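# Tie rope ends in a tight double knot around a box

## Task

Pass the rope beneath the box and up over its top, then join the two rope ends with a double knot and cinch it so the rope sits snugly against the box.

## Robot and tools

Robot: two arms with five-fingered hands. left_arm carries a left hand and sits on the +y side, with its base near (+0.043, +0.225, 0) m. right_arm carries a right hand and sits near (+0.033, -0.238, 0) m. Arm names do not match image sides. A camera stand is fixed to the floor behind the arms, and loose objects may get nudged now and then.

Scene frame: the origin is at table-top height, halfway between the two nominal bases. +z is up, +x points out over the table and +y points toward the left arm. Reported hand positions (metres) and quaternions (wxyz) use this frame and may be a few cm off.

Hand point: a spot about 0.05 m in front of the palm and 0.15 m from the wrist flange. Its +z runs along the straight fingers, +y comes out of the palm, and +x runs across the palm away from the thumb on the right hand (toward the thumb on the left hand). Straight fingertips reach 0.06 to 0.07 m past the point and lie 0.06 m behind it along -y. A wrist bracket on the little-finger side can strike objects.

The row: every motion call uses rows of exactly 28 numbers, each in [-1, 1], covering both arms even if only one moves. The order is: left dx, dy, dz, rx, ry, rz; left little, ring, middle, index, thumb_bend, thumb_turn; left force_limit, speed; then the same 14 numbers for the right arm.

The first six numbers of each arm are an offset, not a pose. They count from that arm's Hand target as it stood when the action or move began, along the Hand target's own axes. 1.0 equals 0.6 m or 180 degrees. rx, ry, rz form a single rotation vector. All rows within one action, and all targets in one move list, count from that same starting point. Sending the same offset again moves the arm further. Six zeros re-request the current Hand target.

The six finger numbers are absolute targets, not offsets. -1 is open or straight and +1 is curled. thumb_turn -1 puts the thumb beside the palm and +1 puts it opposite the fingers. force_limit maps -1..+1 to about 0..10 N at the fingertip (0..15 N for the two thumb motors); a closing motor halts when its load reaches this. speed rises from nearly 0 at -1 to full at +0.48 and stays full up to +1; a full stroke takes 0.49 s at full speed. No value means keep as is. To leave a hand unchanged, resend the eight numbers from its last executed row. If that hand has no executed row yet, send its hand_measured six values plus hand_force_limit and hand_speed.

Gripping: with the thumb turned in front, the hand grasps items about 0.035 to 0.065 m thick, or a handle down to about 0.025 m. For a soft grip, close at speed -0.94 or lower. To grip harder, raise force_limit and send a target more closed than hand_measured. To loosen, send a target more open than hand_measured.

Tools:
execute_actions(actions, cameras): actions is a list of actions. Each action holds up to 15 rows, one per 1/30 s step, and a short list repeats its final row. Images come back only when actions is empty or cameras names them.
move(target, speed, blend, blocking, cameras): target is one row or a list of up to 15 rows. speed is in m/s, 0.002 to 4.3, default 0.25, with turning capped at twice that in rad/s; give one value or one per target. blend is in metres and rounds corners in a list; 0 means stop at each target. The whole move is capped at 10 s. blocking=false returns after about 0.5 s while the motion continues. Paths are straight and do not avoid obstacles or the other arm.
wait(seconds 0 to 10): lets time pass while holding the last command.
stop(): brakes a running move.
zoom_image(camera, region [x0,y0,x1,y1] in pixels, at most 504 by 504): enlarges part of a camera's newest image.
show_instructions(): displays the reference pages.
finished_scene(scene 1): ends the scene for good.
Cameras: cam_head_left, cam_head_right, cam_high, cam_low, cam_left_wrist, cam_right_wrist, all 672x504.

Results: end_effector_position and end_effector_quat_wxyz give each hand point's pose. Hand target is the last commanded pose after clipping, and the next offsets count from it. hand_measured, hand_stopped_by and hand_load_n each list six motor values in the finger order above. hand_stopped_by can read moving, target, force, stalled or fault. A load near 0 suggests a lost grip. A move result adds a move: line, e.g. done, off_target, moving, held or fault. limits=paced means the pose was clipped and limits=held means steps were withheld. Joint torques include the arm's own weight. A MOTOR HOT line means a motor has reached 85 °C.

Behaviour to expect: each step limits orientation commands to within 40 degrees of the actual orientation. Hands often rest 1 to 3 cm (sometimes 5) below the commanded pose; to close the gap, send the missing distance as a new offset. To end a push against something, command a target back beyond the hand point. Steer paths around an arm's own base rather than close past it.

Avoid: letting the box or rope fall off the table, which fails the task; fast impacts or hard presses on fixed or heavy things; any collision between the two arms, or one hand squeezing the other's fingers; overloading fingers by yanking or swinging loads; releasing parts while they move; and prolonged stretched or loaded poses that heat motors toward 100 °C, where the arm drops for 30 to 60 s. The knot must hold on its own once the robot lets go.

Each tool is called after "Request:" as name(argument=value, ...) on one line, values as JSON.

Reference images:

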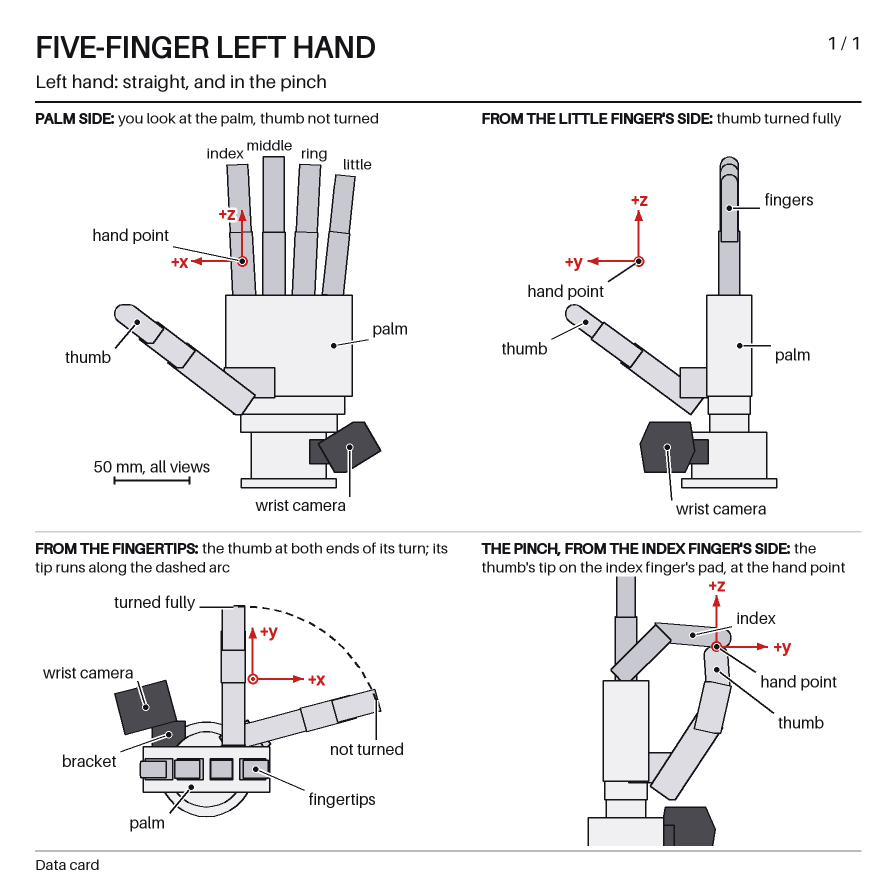

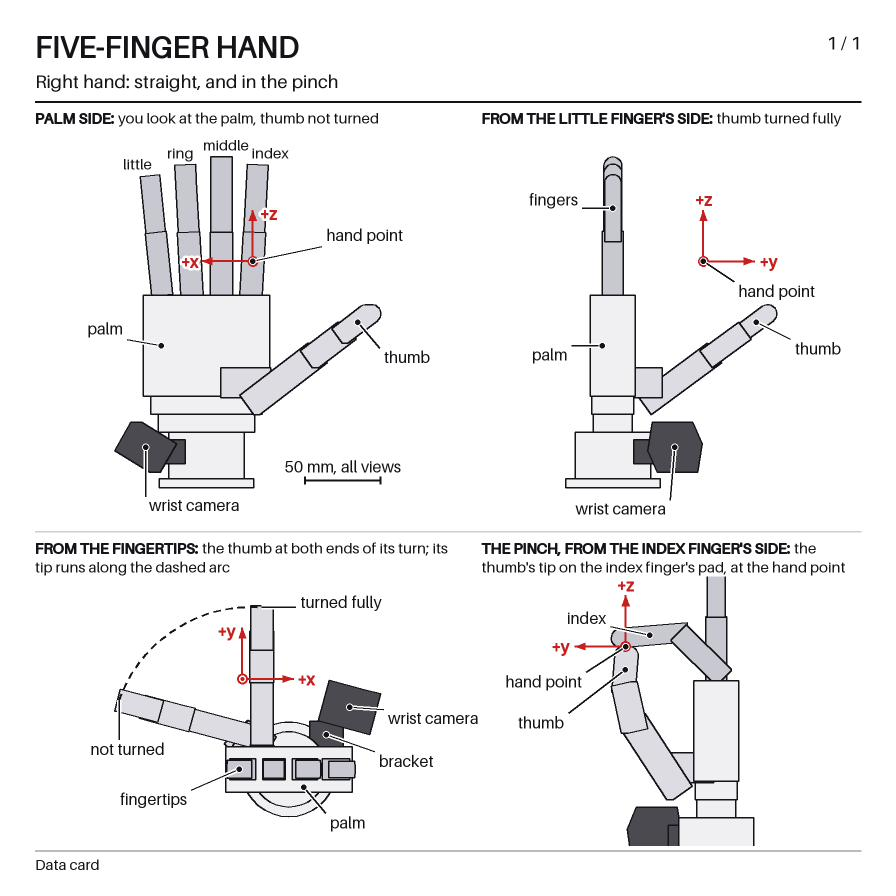

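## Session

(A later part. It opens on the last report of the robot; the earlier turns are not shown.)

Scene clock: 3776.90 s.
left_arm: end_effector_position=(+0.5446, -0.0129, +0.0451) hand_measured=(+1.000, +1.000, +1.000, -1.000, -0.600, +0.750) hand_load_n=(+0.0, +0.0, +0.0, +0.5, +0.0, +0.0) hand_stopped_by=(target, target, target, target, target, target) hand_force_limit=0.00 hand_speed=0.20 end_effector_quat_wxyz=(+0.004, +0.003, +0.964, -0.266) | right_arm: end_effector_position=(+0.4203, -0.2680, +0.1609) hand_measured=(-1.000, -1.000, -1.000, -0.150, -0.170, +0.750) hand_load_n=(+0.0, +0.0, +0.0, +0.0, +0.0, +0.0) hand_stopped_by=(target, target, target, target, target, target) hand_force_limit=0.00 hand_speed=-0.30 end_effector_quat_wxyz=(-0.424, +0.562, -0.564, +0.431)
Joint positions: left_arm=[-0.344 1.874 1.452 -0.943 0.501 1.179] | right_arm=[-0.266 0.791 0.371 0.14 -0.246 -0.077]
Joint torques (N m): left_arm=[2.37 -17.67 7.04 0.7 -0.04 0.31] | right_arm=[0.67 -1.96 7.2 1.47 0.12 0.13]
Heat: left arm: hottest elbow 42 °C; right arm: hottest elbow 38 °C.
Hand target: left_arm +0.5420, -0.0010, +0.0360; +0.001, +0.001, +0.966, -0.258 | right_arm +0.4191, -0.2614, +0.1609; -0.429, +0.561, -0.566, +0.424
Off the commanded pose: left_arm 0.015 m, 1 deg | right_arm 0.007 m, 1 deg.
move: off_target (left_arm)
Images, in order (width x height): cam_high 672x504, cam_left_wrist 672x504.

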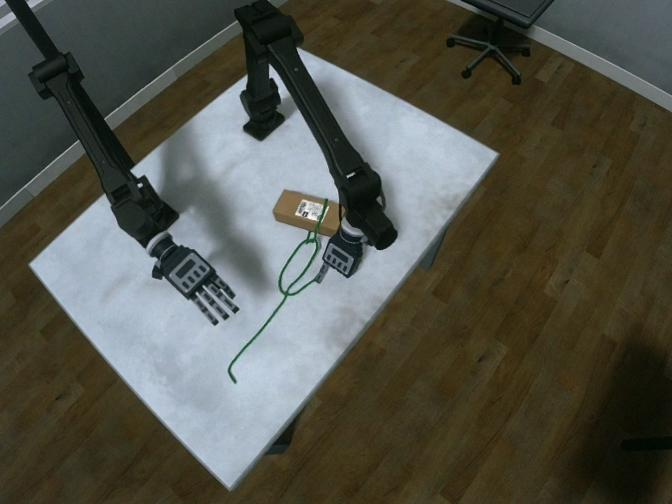

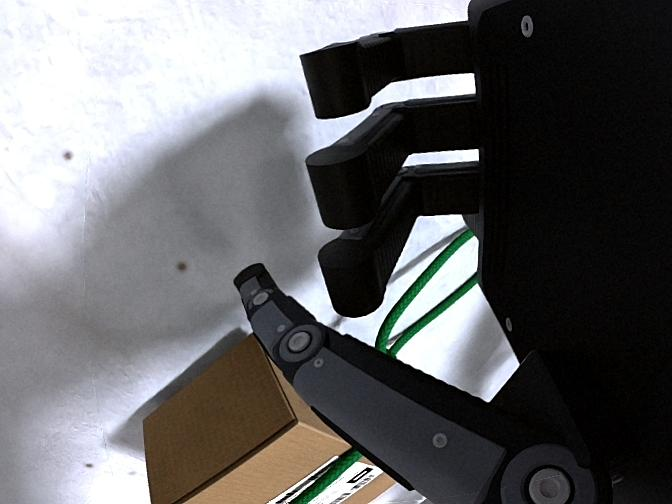

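Request:
move(target=[[0,-0.0833,-0.1443,0,0,0,1,1,1,-1,-0.6,0.75,0,0.2,0,0,0,0,0,0,-1,-1,-1,-0.15,-0.17,0.75,0,-0.3],[-0.05,0.1053,-0.4842,0.2444,0,0,1,1,1,-1,-0.6,0.75,0,0.2,0,0,0,0,0,0,-1,-1,-1,-0.15,-0.17,0.75,0,-0.3],[0.2,0.25,-0.58,0.2444,0,0,1,1,1,-1,-0.6,0.75,0,0.2,0,0,0,0,0,0,-1,-1,-1,-0.15,-0.17,0.75,0,-0.3]], speed=[0.1,0.35,0.35], blend=[0.02,0.05,0], cameras=["cam_high","cam_right_wrist","cam_head_left"])

Request:
zoom_image(camera="cam_high", region=[260, 220, 390, 330])

Scene clock: 3788.70 s.
left_arm: end_effector_position=(+0.4246, +0.2995, +0.2607) hand_measured=(+1.000, +1.000, +1.000, -1.000, -0.600, +0.750) hand_load_n=(+0.0, +0.0, +0.0, +0.0, +0.0, +0.0) hand_stopped_by=(target, target, target, target, target, target) hand_force_limit=0.00 hand_speed=0.20 end_effector_quat_wxyz=(+0.151, -0.121, +0.850, -0.490) | right_arm: end_effector_position=(+0.4203, -0.2680, +0.1609) hand_measured=(-1.000, -1.000, -1.000, -0.150, -0.170, +0.750) hand_load_n=(+0.0, +0.0, +0.0, +0.0, +0.0, +0.0) hand_stopped_by=(target, target, target, target, target, target) hand_force_limit=0.00 hand_speed=-0.30 end_effector_quat_wxyz=(-0.424, +0.562, -0.564, +0.431)
Joint positions: left_arm=[0.554 1.426 1.339 -1.691 1.064 1.966] | right_arm=[-0.266 0.791 0.371 0.14 -0.246 -0.077]
Joint torques (N m): left_arm=[2.02 -11.69 8.8 -0.14 0.65 0.25] | right_arm=[0.67 -1.96 7.2 1.47 0.12 0.13]
Heat: left arm: hottest elbow 42 °C; right arm: hottest elbow 38 °C.
Hand target: left_arm +0.4217, +0.3029, +0.2624; +0.001, +0.001, +0.799, -0.601 | right_arm +0.4191, -0.2614, +0.1609; -0.429, +0.561, -0.566, +0.424
Off the commanded pose: left_arm 0.005 m, 26 deg | right_arm 0.007 m, 1 deg.
joint sent to its limit (left arm) — joint 4 (wrist pitch), lower limit. The joint targets are off in orientation, not in position.
move: off_target (left_arm)
Images, in order (width x height): cam_head_left 672x504, cam_high 672x504, cam_right_wrist 672x504.

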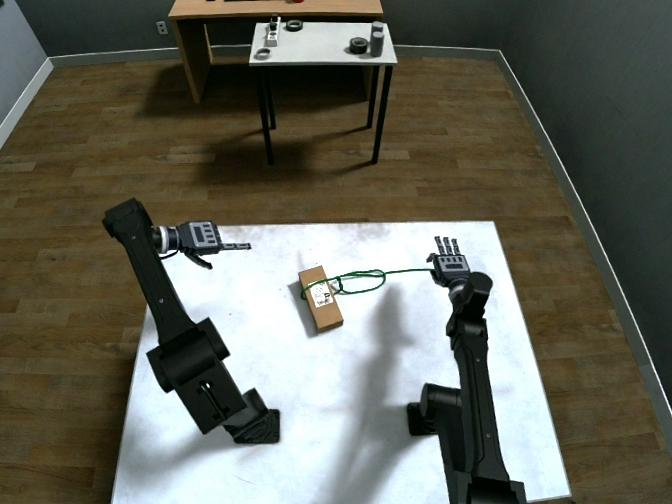

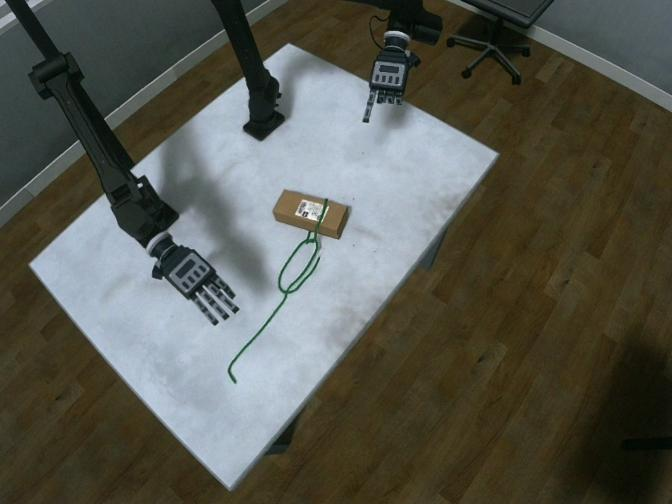

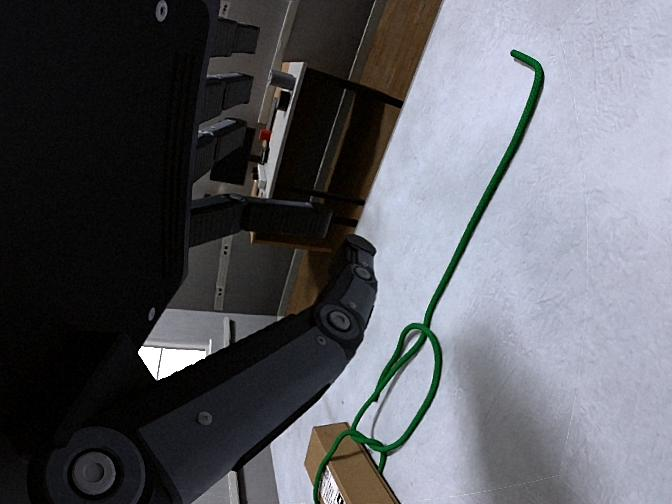

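Scaled by 3.877 from the camera's 672x504 image, which has a finer 960x720 frame.

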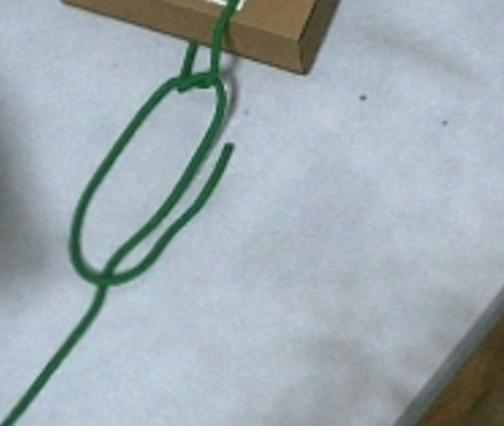

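Request:
move(target=[[0,0,0,0,0,0,1,1,1,-1,-0.6,0.75,0,0.2,-0.2583,0.05,0.08,0,-0.0534,-0.0153,-1,-1,-1,-0.05,-0.17,0.75,0,-0.3]], speed=0.25, cameras=["cam_right_wrist"])

Scene clock: 3804.77 s.
left_arm: end_effector_position=(+0.4246, +0.2995, +0.2607) hand_measured=(+1.000, +1.000, +1.000, -1.000, -0.600, +0.750) hand_load_n=(+0.0, +0.0, +0.0, +0.0, +0.0, +0.0) hand_stopped_by=(target, target, target, target, target, target) hand_force_limit=0.00 hand_speed=0.20 end_effector_quat_wxyz=(+0.152, -0.120, +0.850, -0.489) | right_arm: end_effector_position=(+0.4404, -0.1174, +0.0985) hand_measured=(-1.000, -1.000, -1.000, -0.050, -0.170, +0.750) hand_load_n=(-0.5, +0.0, +0.0, +0.0, +0.0, +0.0) hand_stopped_by=(target, target, target, target, target, target) hand_force_limit=0.00 hand_speed=-0.30 end_effector_quat_wxyz=(-0.443, +0.622, -0.522, +0.380)
Joint positions: left_arm=[0.554 1.426 1.339 -1.691 1.064 1.967] | right_arm=[0.25 1.079 0.348 0.404 0.082 0.016]
Joint torques (N m): left_arm=[1.9 -11.69 8.84 -0.14 0.66 0.26] | right_arm=[0.62 -2.96 8.96 2.93 0.21 0.11]
Heat: left arm: hottest elbow 42 °C; right arm: hottest elbow 38 °C.
Hand target: left_arm +0.4217, +0.3029, +0.2624; +0.001, +0.001, +0.799, -0.601 | right_arm +0.4573, -0.1060, +0.1205; -0.465, +0.608, -0.515, +0.386
Off the commanded pose: left_arm 0.005 m, 26 deg | right_arm 0.030 m, 3 deg.
joint sent to its limit (left arm) — joint 4 (wrist pitch), lower limit. The joint targets are off in orientation, not in position.
move: off_target (left_arm, right_arm)
Images, in order (width x height): cam_right_wrist 672x504.

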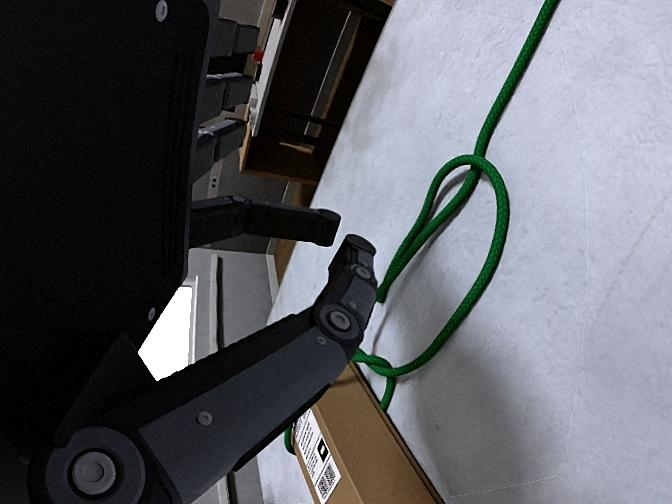

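Request:
zoom_image(camera="cam_right_wrist", region=[320, 100, 560, 420])

Scaled by 1.575 from the camera's 672x504 image, which has a finer 960x720 frame.

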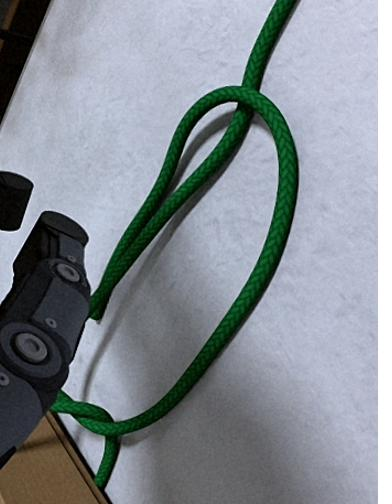

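Request:
move(target=[[0,0,0,0,0,0,1,1,1,-1,-0.6,0.75,0,0.2,-0.0698,0.0387,-0.0412,-0.2444,0.0534,0.0153,1,1,1,-1,-0.6,0.75,0,0.3]], speed=0.25, cameras=["cam_high"])

Request:
zoom_image(camera="cam_high", region=[260, 220, 360, 320])

Scene clock: 3851.57 s.
left_arm: end_effector_position=(+0.4246, +0.2995, +0.2607) hand_measured=(+1.000, +1.000, +1.000, -1.000, -0.600, +0.750) hand_load_n=(+0.0, +0.0, +0.5, +0.0, +0.0, +0.0) hand_stopped_by=(target, target, target, target, target, target) hand_force_limit=0.00 hand_speed=0.20 end_effector_quat_wxyz=(+0.152, -0.120, +0.850, -0.489) | right_arm: end_effector_position=(+0.4066, -0.0834, +0.0892) hand_measured=(+1.000, +1.000, +1.000, -1.000, -0.600, +0.750) hand_load_n=(+0.0, +0.0, +0.0, +0.0, +0.0, +0.0) hand_stopped_by=(target, target, target, target, target, target) hand_force_limit=0.00 hand_speed=0.30 end_effector_quat_wxyz=(-0.153, +0.697, -0.672, +0.200)
Joint positions: left_arm=[0.554 1.426 1.339 -1.691 1.064 1.967] | right_arm=[0.392 1.282 0.86 -0.695 0.24 0.301]
Joint torques (N m): left_arm=[1.96 -11.75 8.84 -0.16 0.66 0.26] | right_arm=[0.62 -6.18 9.94 0.69 0.15 0.15]
Heat: left arm: hottest elbow 41 °C; right arm: hottest elbow 40 °C.
Hand target: left_arm +0.4217, +0.3029, +0.2624; +0.001, +0.001, +0.799, -0.601 | right_arm +0.4205, -0.0698, +0.1052; -0.169, +0.692, -0.672, +0.202
Off the commanded pose: left_arm 0.005 m, 26 deg | right_arm 0.025 m, 2 deg.
joint sent to its limit (left arm) — joint 4 (wrist pitch), lower limit. The joint targets are off in orientation, not in position.
move: off_target (left_arm, right_arm)
Images, in order (width x height): cam_high 672x504.

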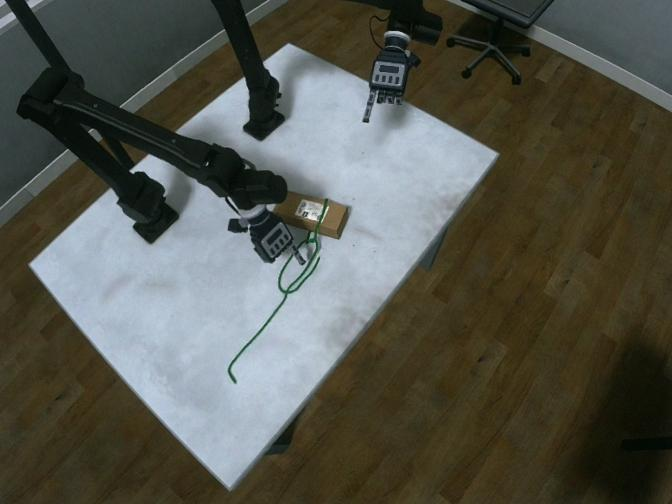

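Scaled by 5.040 from the camera's 672x504 image, which has a finer 960x720 frame.

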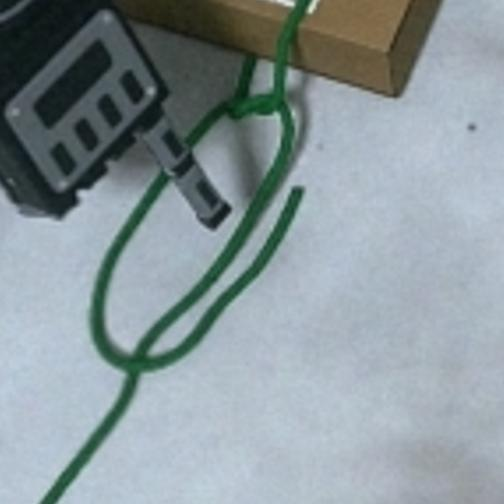

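Request:
execute_actions(actions=[])

Scene clock: 3882.70 s.
left_arm: end_effector_position=(+0.4246, +0.2995, +0.2607) hand_measured=(+1.000, +1.000, +1.000, -1.000, -0.600, +0.750) hand_load_n=(+0.0, +0.0, +0.0, +0.0, +0.0, +0.0) hand_stopped_by=(target, target, target, target, target, target) hand_force_limit=0.00 hand_speed=0.20 end_effector_quat_wxyz=(+0.152, -0.120, +0.850, -0.489) | right_arm: end_effector_position=(+0.4066, -0.0834, +0.0892) hand_measured=(+1.000, +1.000, +1.000, -1.000, -0.600, +0.750) hand_load_n=(+0.0, +0.0, +0.0, +0.0, +0.0, +0.0) hand_stopped_by=(target, target, target, target, target, target) hand_force_limit=0.00 hand_speed=0.30 end_effector_quat_wxyz=(-0.153, +0.697, -0.672, +0.200)
Joint positions: left_arm=[0.554 1.426 1.339 -1.691 1.064 1.967] | right_arm=[0.392 1.282 0.86 -0.695 0.24 0.301]
Joint velocities: within noise
Joint torques (N m): left_arm=[2.02 -11.69 8.85 -0.14 0.66 0.26] | right_arm=[0.62 -6.12 9.95 0.54 0.15 0.13]
Heat: left arm: hottest elbow 41 °C; right arm: hottest elbow 41 °C.
Hand target: left_arm +0.4217, +0.3029, +0.2624; +0.001, +0.001, +0.799, -0.601 | right_arm +0.4205, -0.0698, +0.1052; -0.169, +0.692, -0.672, +0.202
Off the commanded pose: left_arm 0.005 m, 26 deg | right_arm 0.025 m, 2 deg.

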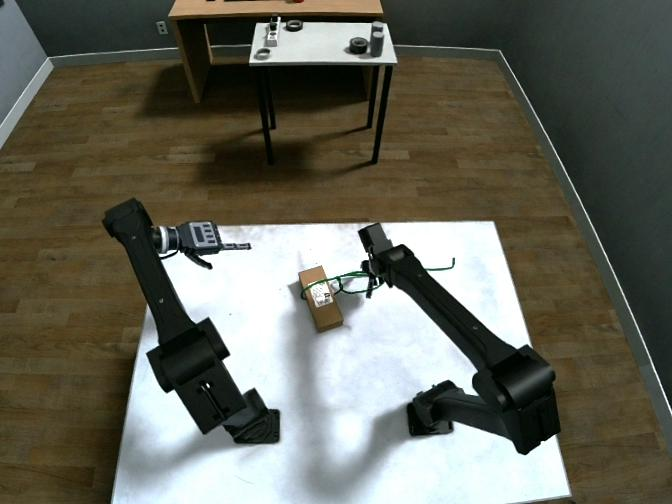

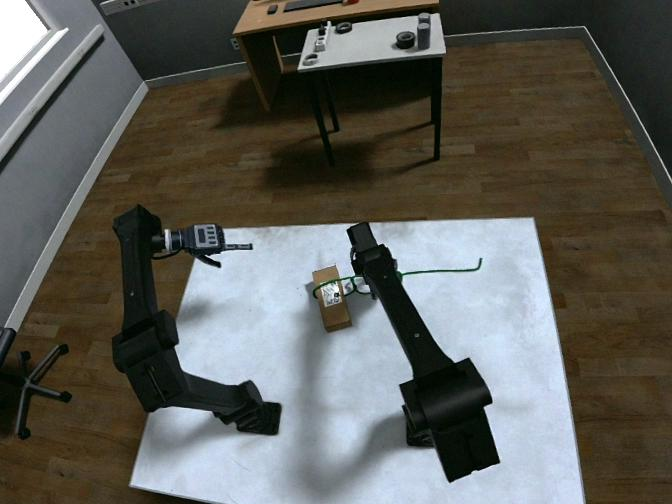

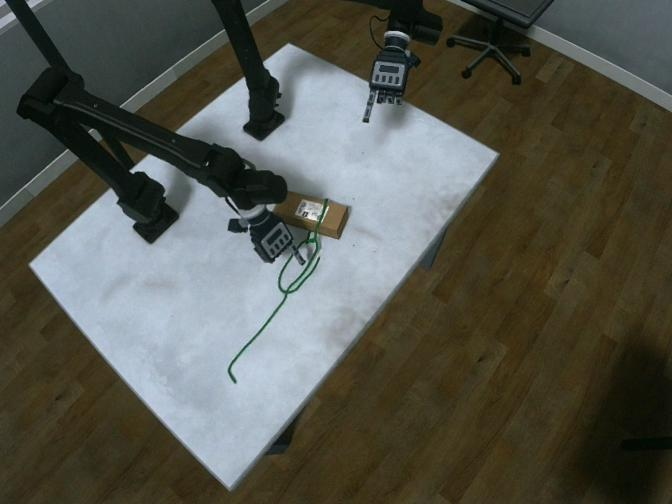

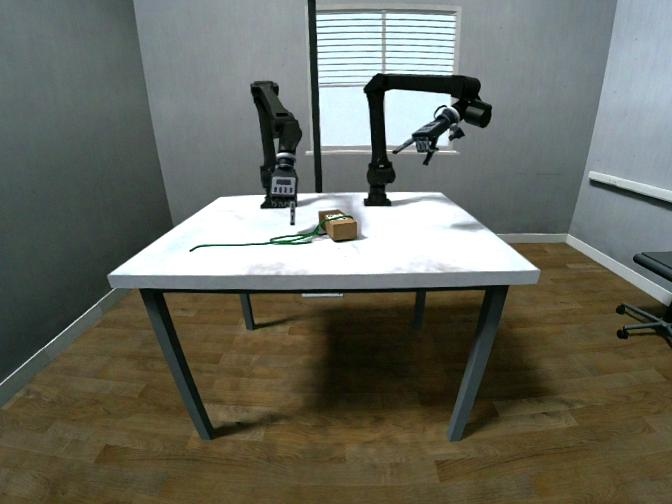

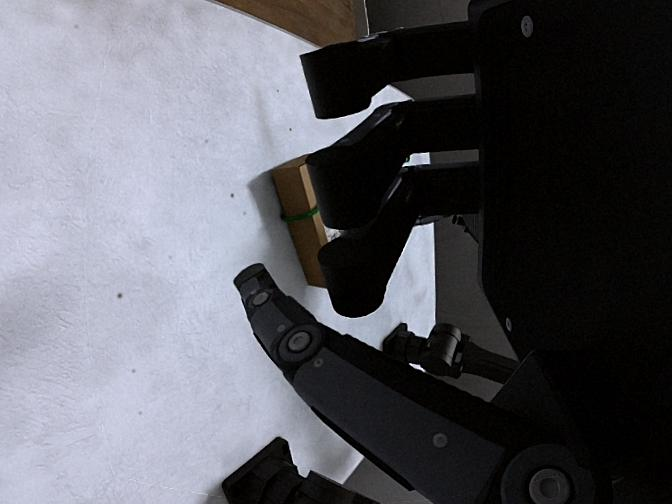

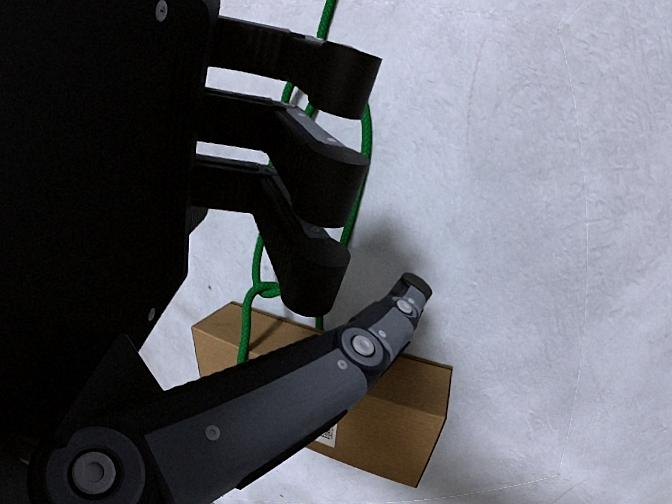

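Request:
zoom_image(camera="cam_high", region=[220, 190, 370, 310])

Request:
zoom_image(camera="cam_head_right", region=[300, 240, 420, 330])

Scaled by 3.360 from the camera's 672x504 image, which has a finer 960x720 frame.

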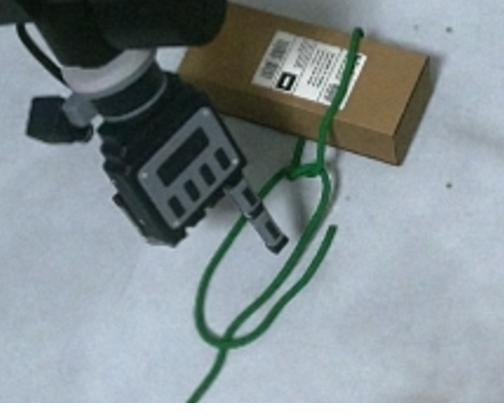

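Scaled by 4.200 from the camera's 672x504 image, which has a finer 960x720 frame.

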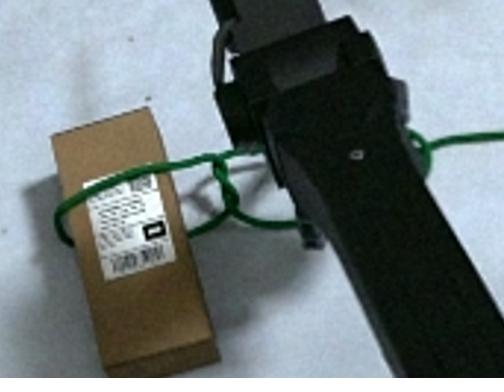

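Request:
zoom_image(camera="cam_low", region=[180, 190, 370, 270])

Request:
zoom_image(camera="cam_right_wrist", region=[180, 0, 480, 400])

Scaled by 2.653 from the camera's 672x504 image, which has a finer 960x720 frame.

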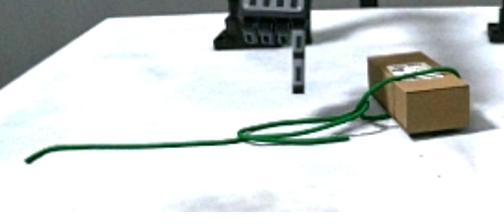

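Scaled by 1.260 from the camera's 672x504 image, which has a finer 960x720 frame.

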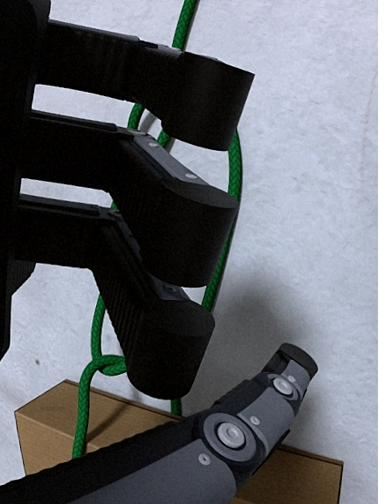

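Request:
move(target=[0,0,0,0,0,0,1,1,1,-1,-0.6,0.75,0,0.2,-0.006,0.0417,0.0528,0,0,0,1,1,1,-1,-0.6,0.75,0,0.3], speed=0.15, cameras=["cam_high","cam_low"])

Scene clock: 4031.27 s.
left_arm: end_effector_position=(+0.4246, +0.2995, +0.2607) hand_measured=(+1.000, +1.000, +1.000, -1.000, -0.600, +0.750) hand_load_n=(+0.0, +0.0, +0.0, -0.5, +0.0, +0.0) hand_stopped_by=(target, target, target, target, target, target) hand_force_limit=0.00 hand_speed=0.20 end_effector_quat_wxyz=(+0.152, -0.120, +0.850, -0.489) | right_arm: end_effector_position=(+0.4129, -0.0763, +0.0656) hand_measured=(+1.000, +1.000, +1.000, -1.000, -0.600, +0.750) hand_load_n=(+0.0, +0.0, +0.0, +0.0, +0.0, +0.0) hand_stopped_by=(target, target, target, target, target, target) hand_force_limit=0.00 hand_speed=0.30 end_effector_quat_wxyz=(-0.161, +0.695, -0.671, +0.202)
Joint positions: left_arm=[0.554 1.426 1.339 -1.691 1.064 1.967] | right_arm=[0.401 1.326 0.828 -0.603 0.24 0.31]
Joint torques (N m): left_arm=[1.96 -11.75 8.81 -0.14 0.66 0.25] | right_arm=[0.73 -6.65 6.49 1.66 0.35 0.13]
Heat: left arm: hottest elbow 41 °C; right arm: hottest elbow 43 °C.
Hand target: left_arm +0.4217, +0.3029, +0.2624; +0.001, +0.001, +0.799, -0.601 | right_arm +0.4149, -0.0684, +0.0651; -0.169, +0.692, -0.672, +0.202
Off the commanded pose: left_arm 0.005 m, 26 deg | right_arm 0.008 m, 1 deg.
joint sent to its limit (left arm) — joint 4 (wrist pitch), lower limit. The joint targets are off in orientation, not in position.
move: off_target (left_arm)
Images, in order (width x height): cam_high 672x504, cam_low 672x504.

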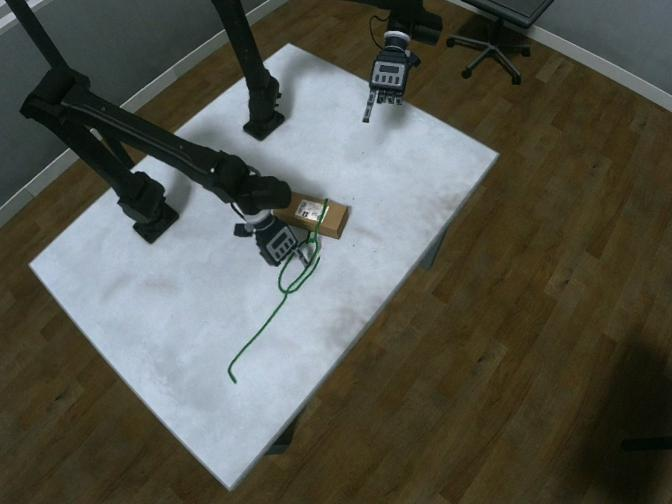

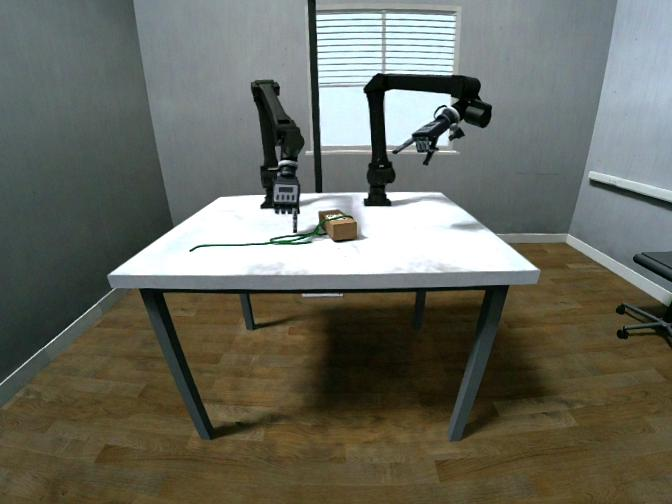

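Request:
zoom_image(camera="cam_high", region=[260, 220, 350, 300])

Scaled by 5.600 from the camera's 672x504 image, which has a finer 960x720 frame.

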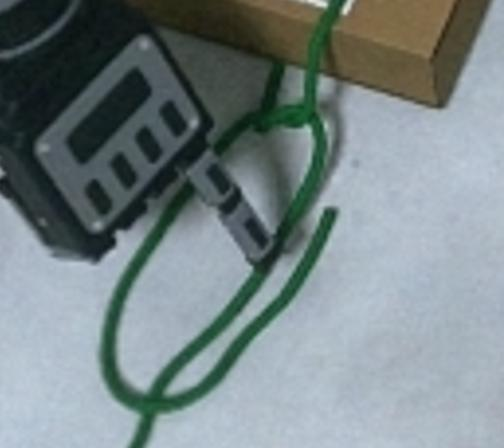

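Request:
move(target=[0,0,0,0,0,0,1,1,1,-1,-0.6,0.75,0,0.2,0,0.027,0.0402,0,0,0,1,1,1,-1,-0.6,0.75,0,0.3], speed=0.1, cameras=["cam_high"])

Request:
zoom_image(camera="cam_high", region=[260, 220, 350, 300])

Scene clock: 4043.97 s.
left_arm: end_effector_position=(+0.4246, +0.2995, +0.2607) hand_measured=(+1.000, +1.000, +1.000, -1.000, -0.600, +0.750) hand_load_n=(+0.0, +0.0, +0.0, -0.5, +0.0, +0.0) hand_stopped_by=(target, target, target, target, target, target) hand_force_limit=0.00 hand_speed=0.20 end_effector_quat_wxyz=(+0.152, -0.120, +0.850, -0.489) | right_arm: end_effector_position=(+0.4116, -0.0768, +0.0374) hand_measured=(+1.000, +1.000, +1.000, -1.000, -0.600, +0.750) hand_load_n=(+0.0, +0.5, +0.0, +0.0, +0.0, +0.0) hand_stopped_by=(target, target, target, target, target, target) hand_force_limit=0.00 hand_speed=0.30 end_effector_quat_wxyz=(-0.162, +0.695, -0.671, +0.202)
Joint positions: left_arm=[0.554 1.426 1.339 -1.691 1.064 1.967] | right_arm=[0.401 1.367 0.779 -0.512 0.24 0.31]
Joint torques (N m): left_arm=[1.96 -11.75 8.83 -0.16 0.66 0.26] | right_arm=[0.56 -6.77 6.12 1.66 0.32 0.11]
Heat: left arm: hottest elbow 41 °C; right arm: hottest elbow 41 °C.
Hand target: left_arm +0.4217, +0.3029, +0.2624; +0.001, +0.001, +0.799, -0.601 | right_arm +0.4131, -0.0700, +0.0360; -0.169, +0.692, -0.672, +0.202
Off the commanded pose: left_arm 0.005 m, 26 deg | right_arm 0.007 m, 1 deg.
joint sent to its limit (left arm) — joint 4 (wrist pitch), lower limit. The joint targets are off in orientation, not in position.
move: off_target (left_arm)
Images, in order (width x height): cam_high 672x504.

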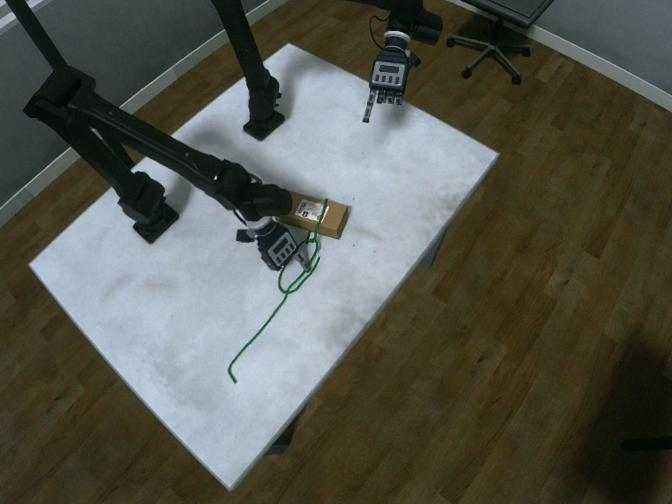

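Scaled by 5.600 from the camera's 672x504 image, which has a finer 960x720 frame.

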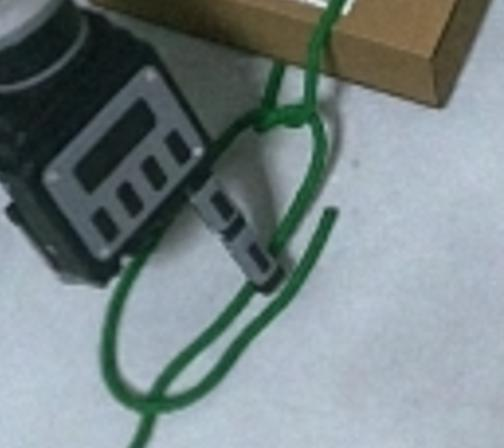

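Request:
move(target=[0,0,0,0,0,0,1,1,1,-1,-0.6,0.75,0,0.2,-0.0055,-0.0665,0.0345,0,0,0,1,1,1,-1,-0.6,0.75,0,0.3], speed=0.08, cameras=["cam_high","cam_low"])

Request:
zoom_image(camera="cam_high", region=[260, 220, 350, 300])

Scene clock: 4051.27 s.
left_arm: end_effector_position=(+0.4246, +0.2995, +0.2607) hand_measured=(+1.000, +1.000, +1.000, -1.000, -0.600, +0.750) hand_load_n=(+0.0, +0.0, +0.0, +0.0, +0.0, +0.0) hand_stopped_by=(target, target, target, target, target, target) hand_force_limit=0.00 hand_speed=0.20 end_effector_quat_wxyz=(+0.152, -0.120, +0.850, -0.489) | right_arm: end_effector_position=(+0.4370, -0.0669, +0.0300) hand_measured=(+1.000, +1.000, +1.000, -1.000, -0.600, +0.750) hand_load_n=(+0.5, +0.0, +0.5, +0.0, +0.0, +0.0) hand_stopped_by=(target, target, target, target, target, target) hand_force_limit=0.00 hand_speed=0.30 end_effector_quat_wxyz=(-0.157, +0.696, -0.673, +0.195)
Joint positions: left_arm=[0.554 1.426 1.339 -1.691 1.064 1.967] | right_arm=[0.394 1.458 0.853 -0.51 0.229 0.31]
Joint torques (N m): left_arm=[1.9 -11.75 8.83 -0.13 0.65 0.26] | right_arm=[-2.08 -7.06 8.8 1.46 0.11 -0.18]
Heat: left arm: hottest elbow 41 °C; right arm: hottest elbow 41 °C.
Hand target: left_arm +0.4217, +0.3029, +0.2624; +0.001, +0.001, +0.799, -0.601 | right_arm +0.4579, -0.0659, +0.0383; -0.169, +0.692, -0.672, +0.202
Off the commanded pose: left_arm 0.005 m, 26 deg | right_arm 0.022 m, 2 deg.
joint sent to its limit (left arm) — joint 4 (wrist pitch), lower limit. The joint targets are off in orientation, not in position.
move: off_target (left_arm, right_arm)
Images, in order (width x height): cam_high 672x504, cam_low 672x504.

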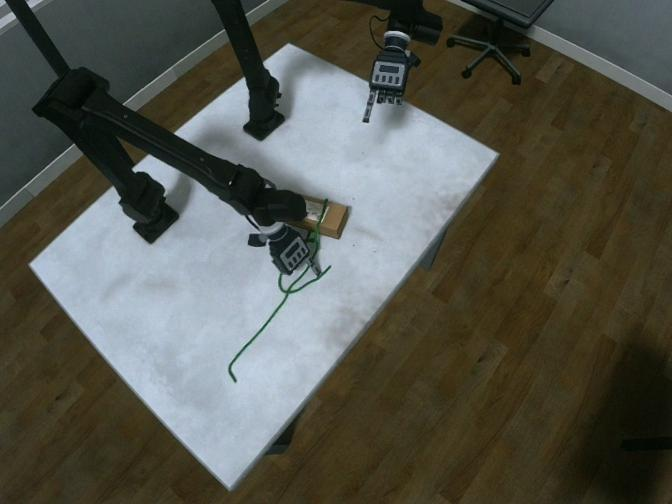

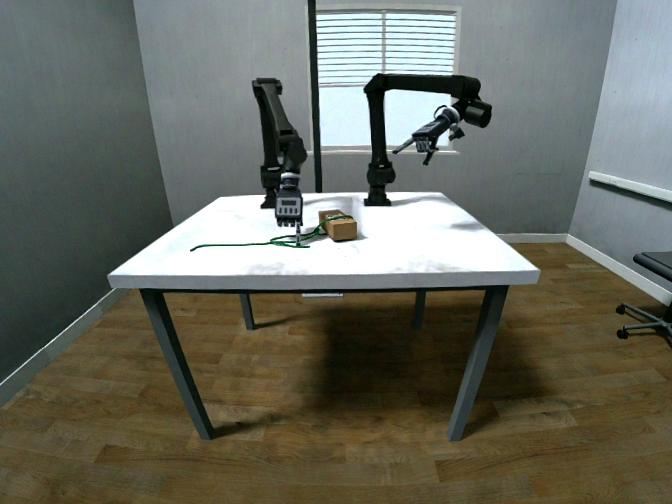

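Scaled by 5.600 from the camera's 672x504 image, which has a finer 960x720 frame.

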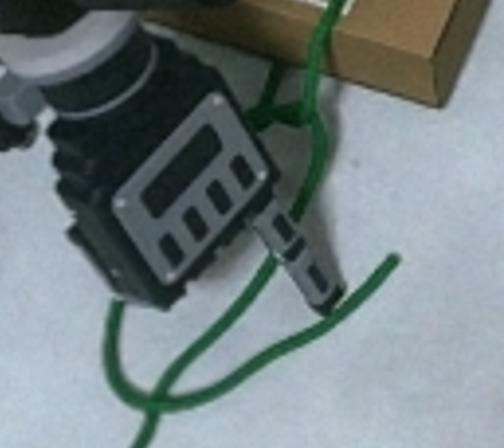

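Request:
zoom_image(camera="cam_low", region=[260, 200, 370, 255])

Scaled by 4.582 from the camera's 672x504 image, which has a finer 960x720 frame.

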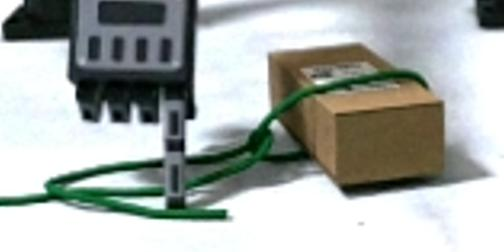

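Request:
move(target=[0,0,0,0,0,0,1,1,1,-1,-0.6,0.75,0,0.2,0,-0.022,-0.103,0,0,0,1,1,1,-1,-0.6,0.75,0,0.3], speed=0.12, cameras=["cam_high"])

Request:
zoom_image(camera="cam_high", region=[260, 220, 350, 300])

Scene clock: 4092.30 s.
left_arm: end_effector_position=(+0.4246, +0.2995, +0.2607) hand_measured=(+1.000, +1.000, +1.000, -1.000, -0.600, +0.750) hand_load_n=(+0.0, +0.0, +0.0, +0.0, +0.0, +0.0) hand_stopped_by=(target, target, target, target, target, target) hand_force_limit=0.00 hand_speed=0.20 end_effector_quat_wxyz=(+0.152, -0.120, +0.850, -0.489) | right_arm: end_effector_position=(+0.4245, -0.0732, +0.0797) hand_measured=(+1.000, +1.000, +1.000, -1.000, -0.600, +0.750) hand_load_n=(+0.0, +0.0, +0.0, +0.0, +0.0, +0.0) hand_stopped_by=(target, target, target, target, target, target) hand_force_limit=0.00 hand_speed=0.30 end_effector_quat_wxyz=(-0.152, +0.696, -0.674, +0.196)
Joint positions: left_arm=[0.554 1.426 1.339 -1.691 1.064 1.967] | right_arm=[0.394 1.352 0.899 -0.671 0.234 0.31]
Joint torques (N m): left_arm=[2.02 -11.69 8.84 -0.16 0.66 0.25] | right_arm=[0.32 -7.82 9.55 0.59 0.35 0.04]
Heat: left arm: hottest elbow 40 °C; right arm: hottest elbow 41 °C.
Hand target: left_arm +0.4217, +0.3029, +0.2624; +0.001, +0.001, +0.799, -0.601 | right_arm +0.4381, -0.0629, +0.0983; -0.169, +0.692, -0.672, +0.202
Off the commanded pose: left_arm 0.005 m, 26 deg | right_arm 0.025 m, 2 deg.
joint sent to its limit (left arm) — joint 4 (wrist pitch), lower limit. The joint targets are off in orientation, not in position.
move: off_target (left_arm, right_arm)
Images, in order (width x height): cam_high 672x504.

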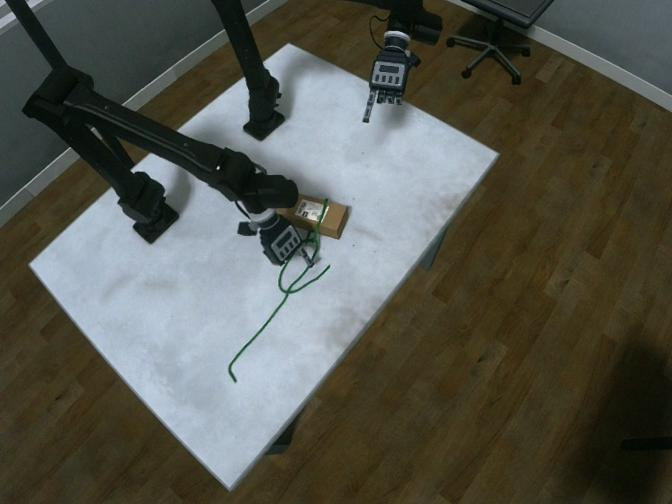

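Scaled by 5.600 from the camera's 672x504 image, which has a finer 960x720 frame.

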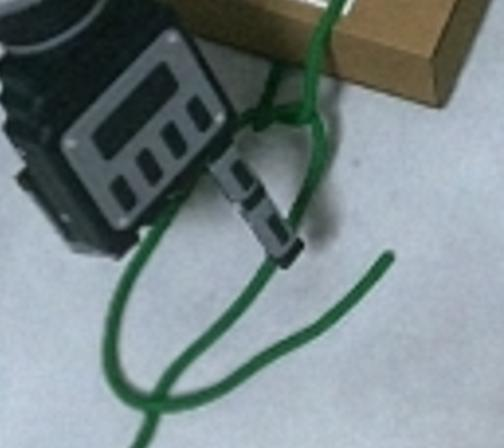

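Request:
move(target=[0,0,0,0,0,0,1,1,1,-1,-0.6,0.75,0,0.2,0.0112,-0.1233,0.0288,0.2444,0,0,-1,-1,-1,-0.15,-0.17,0.75,0,0.3], speed=0.3)

Scene clock: 4100.27 s.
left_arm: end_effector_position=(+0.4246, +0.2995, +0.2607) hand_measured=(+1.000, +1.000, +1.000, -1.000, -0.600, +0.750) hand_load_n=(+0.0, +0.0, +0.0, +0.0, +0.0, +0.0) hand_stopped_by=(target, target, target, target, target, target) hand_force_limit=0.00 hand_speed=0.20 end_effector_quat_wxyz=(+0.152, -0.120, +0.850, -0.489) | right_arm: end_effector_position=(+0.5113, -0.0730, +0.1222) hand_measured=(-1.000, -1.000, -1.000, -0.150, -0.170, +0.750) hand_load_n=(+0.0, +0.0, +0.0, +0.0, +0.0, +0.0) hand_stopped_by=(target, target, target, target, target, target) hand_force_limit=0.00 hand_speed=0.30 end_effector_quat_wxyz=(-0.413, +0.572, -0.557, +0.437)
Joint positions: left_arm=[0.554 1.426 1.339 -1.691 1.064 1.967] | right_arm=[0.424 1.294 0.56 0.427 0.422 0.088]
Joint torques (N m): left_arm=[2.02 -11.75 8.83 -0.14 0.65 0.26] | right_arm=[0.38 -5.66 6 2.77 0.05 -0.25]
Heat: left arm: hottest elbow 40 °C; right arm: hottest elbow 41 °C.
Hand target: left_arm +0.4217, +0.3029, +0.2624; +0.001, +0.001, +0.799, -0.601 | right_arm +0.5107, -0.0674, +0.1212; -0.416, +0.578, -0.547, +0.439
Off the commanded pose: left_arm 0.005 m, 26 deg | right_arm 0.006 m, 1 deg.
joint sent to its limit (left arm) — joint 4 (wrist pitch), lower limit. The joint targets are off in orientation, not in position.
move: off_target (left_arm)

Request:
move(target=[0,0,0,0,0,0,1,1,1,-1,-0.6,0.75,0,0.2,0.016,0.0925,0.0462,0,0.1068,0.0307,-1,-1,-1,-0.15,-0.17,0.75,0,0.3], speed=0.2, cameras=["cam_high","cam_right_wrist"])

Request:
zoom_image(camera="cam_high", region=[260, 220, 350, 300])

Scene clock: 4112.43 s.
left_arm: end_effector_position=(+0.4246, +0.2995, +0.2607) hand_measured=(+1.000, +1.000, +1.000, -1.000, -0.600, +0.750) hand_load_n=(+0.0, +0.0, +0.0, +0.0, +0.0, +0.0) hand_stopped_by=(target, target, target, target, target, target) hand_force_limit=0.00 hand_speed=0.20 end_effector_quat_wxyz=(+0.152, -0.120, +0.850, -0.489) | right_arm: end_effector_position=(+0.5096, -0.0957, +0.0469) hand_measured=(-1.000, -1.000, -1.000, -0.150, -0.170, +0.750) hand_load_n=(+0.0, +0.0, +0.0, +0.0, +0.5, +0.0) hand_stopped_by=(target, target, target, target, target, target) hand_force_limit=0.00 hand_speed=0.30 end_effector_quat_wxyz=(+0.314, -0.486, +0.635, -0.511)
Joint positions: left_arm=[0.554 1.426 1.339 -1.691 1.064 1.967] | right_arm=[0.525 1.544 0.56 0.55 0.845 0.232]
Joint torques (N m): left_arm=[1.96 -11.75 8.83 -0.17 0.66 0.25] | right_arm=[0.62 -7.41 6.9 2.4 0.46 0.12]
Heat: left arm: hottest elbow 40 °C; right arm: hottest elbow 40 °C.
Hand target: left_arm +0.4217, +0.3029, +0.2624; +0.001, +0.001, +0.799, -0.601 | right_arm +0.5227, -0.0800, +0.0607; +0.339, -0.470, +0.636, -0.509
Off the commanded pose: left_arm 0.005 m, 26 deg | right_arm 0.025 m, 3 deg.
joint sent to its limit (left arm) — joint 4 (wrist pitch), lower limit. The joint targets are off in orientation, not in position.
move: off_target (left_arm, right_arm)
Images, in order (width x height): cam_high 672x504, cam_right_wrist 672x504.

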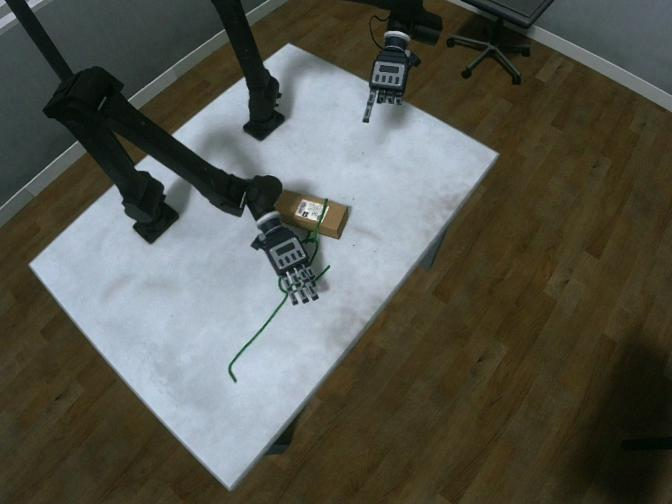

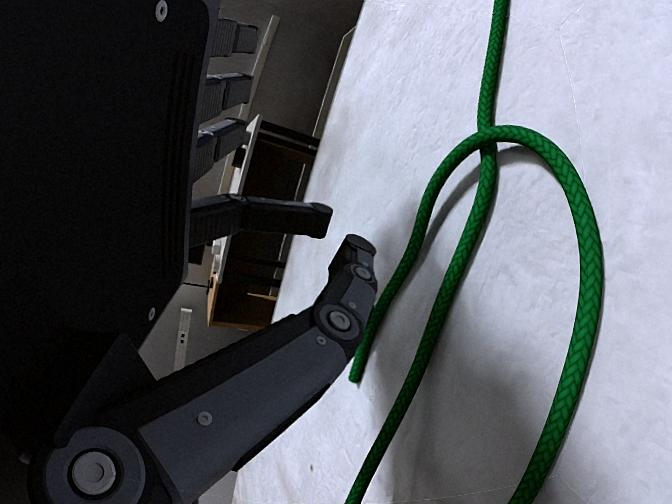

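Scaled by 5.600 from the camera's 672x504 image, which has a finer 960x720 frame.

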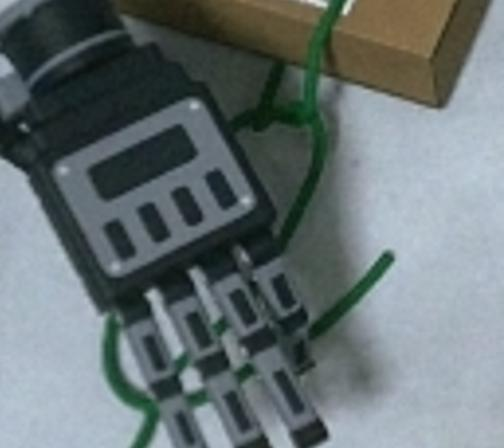

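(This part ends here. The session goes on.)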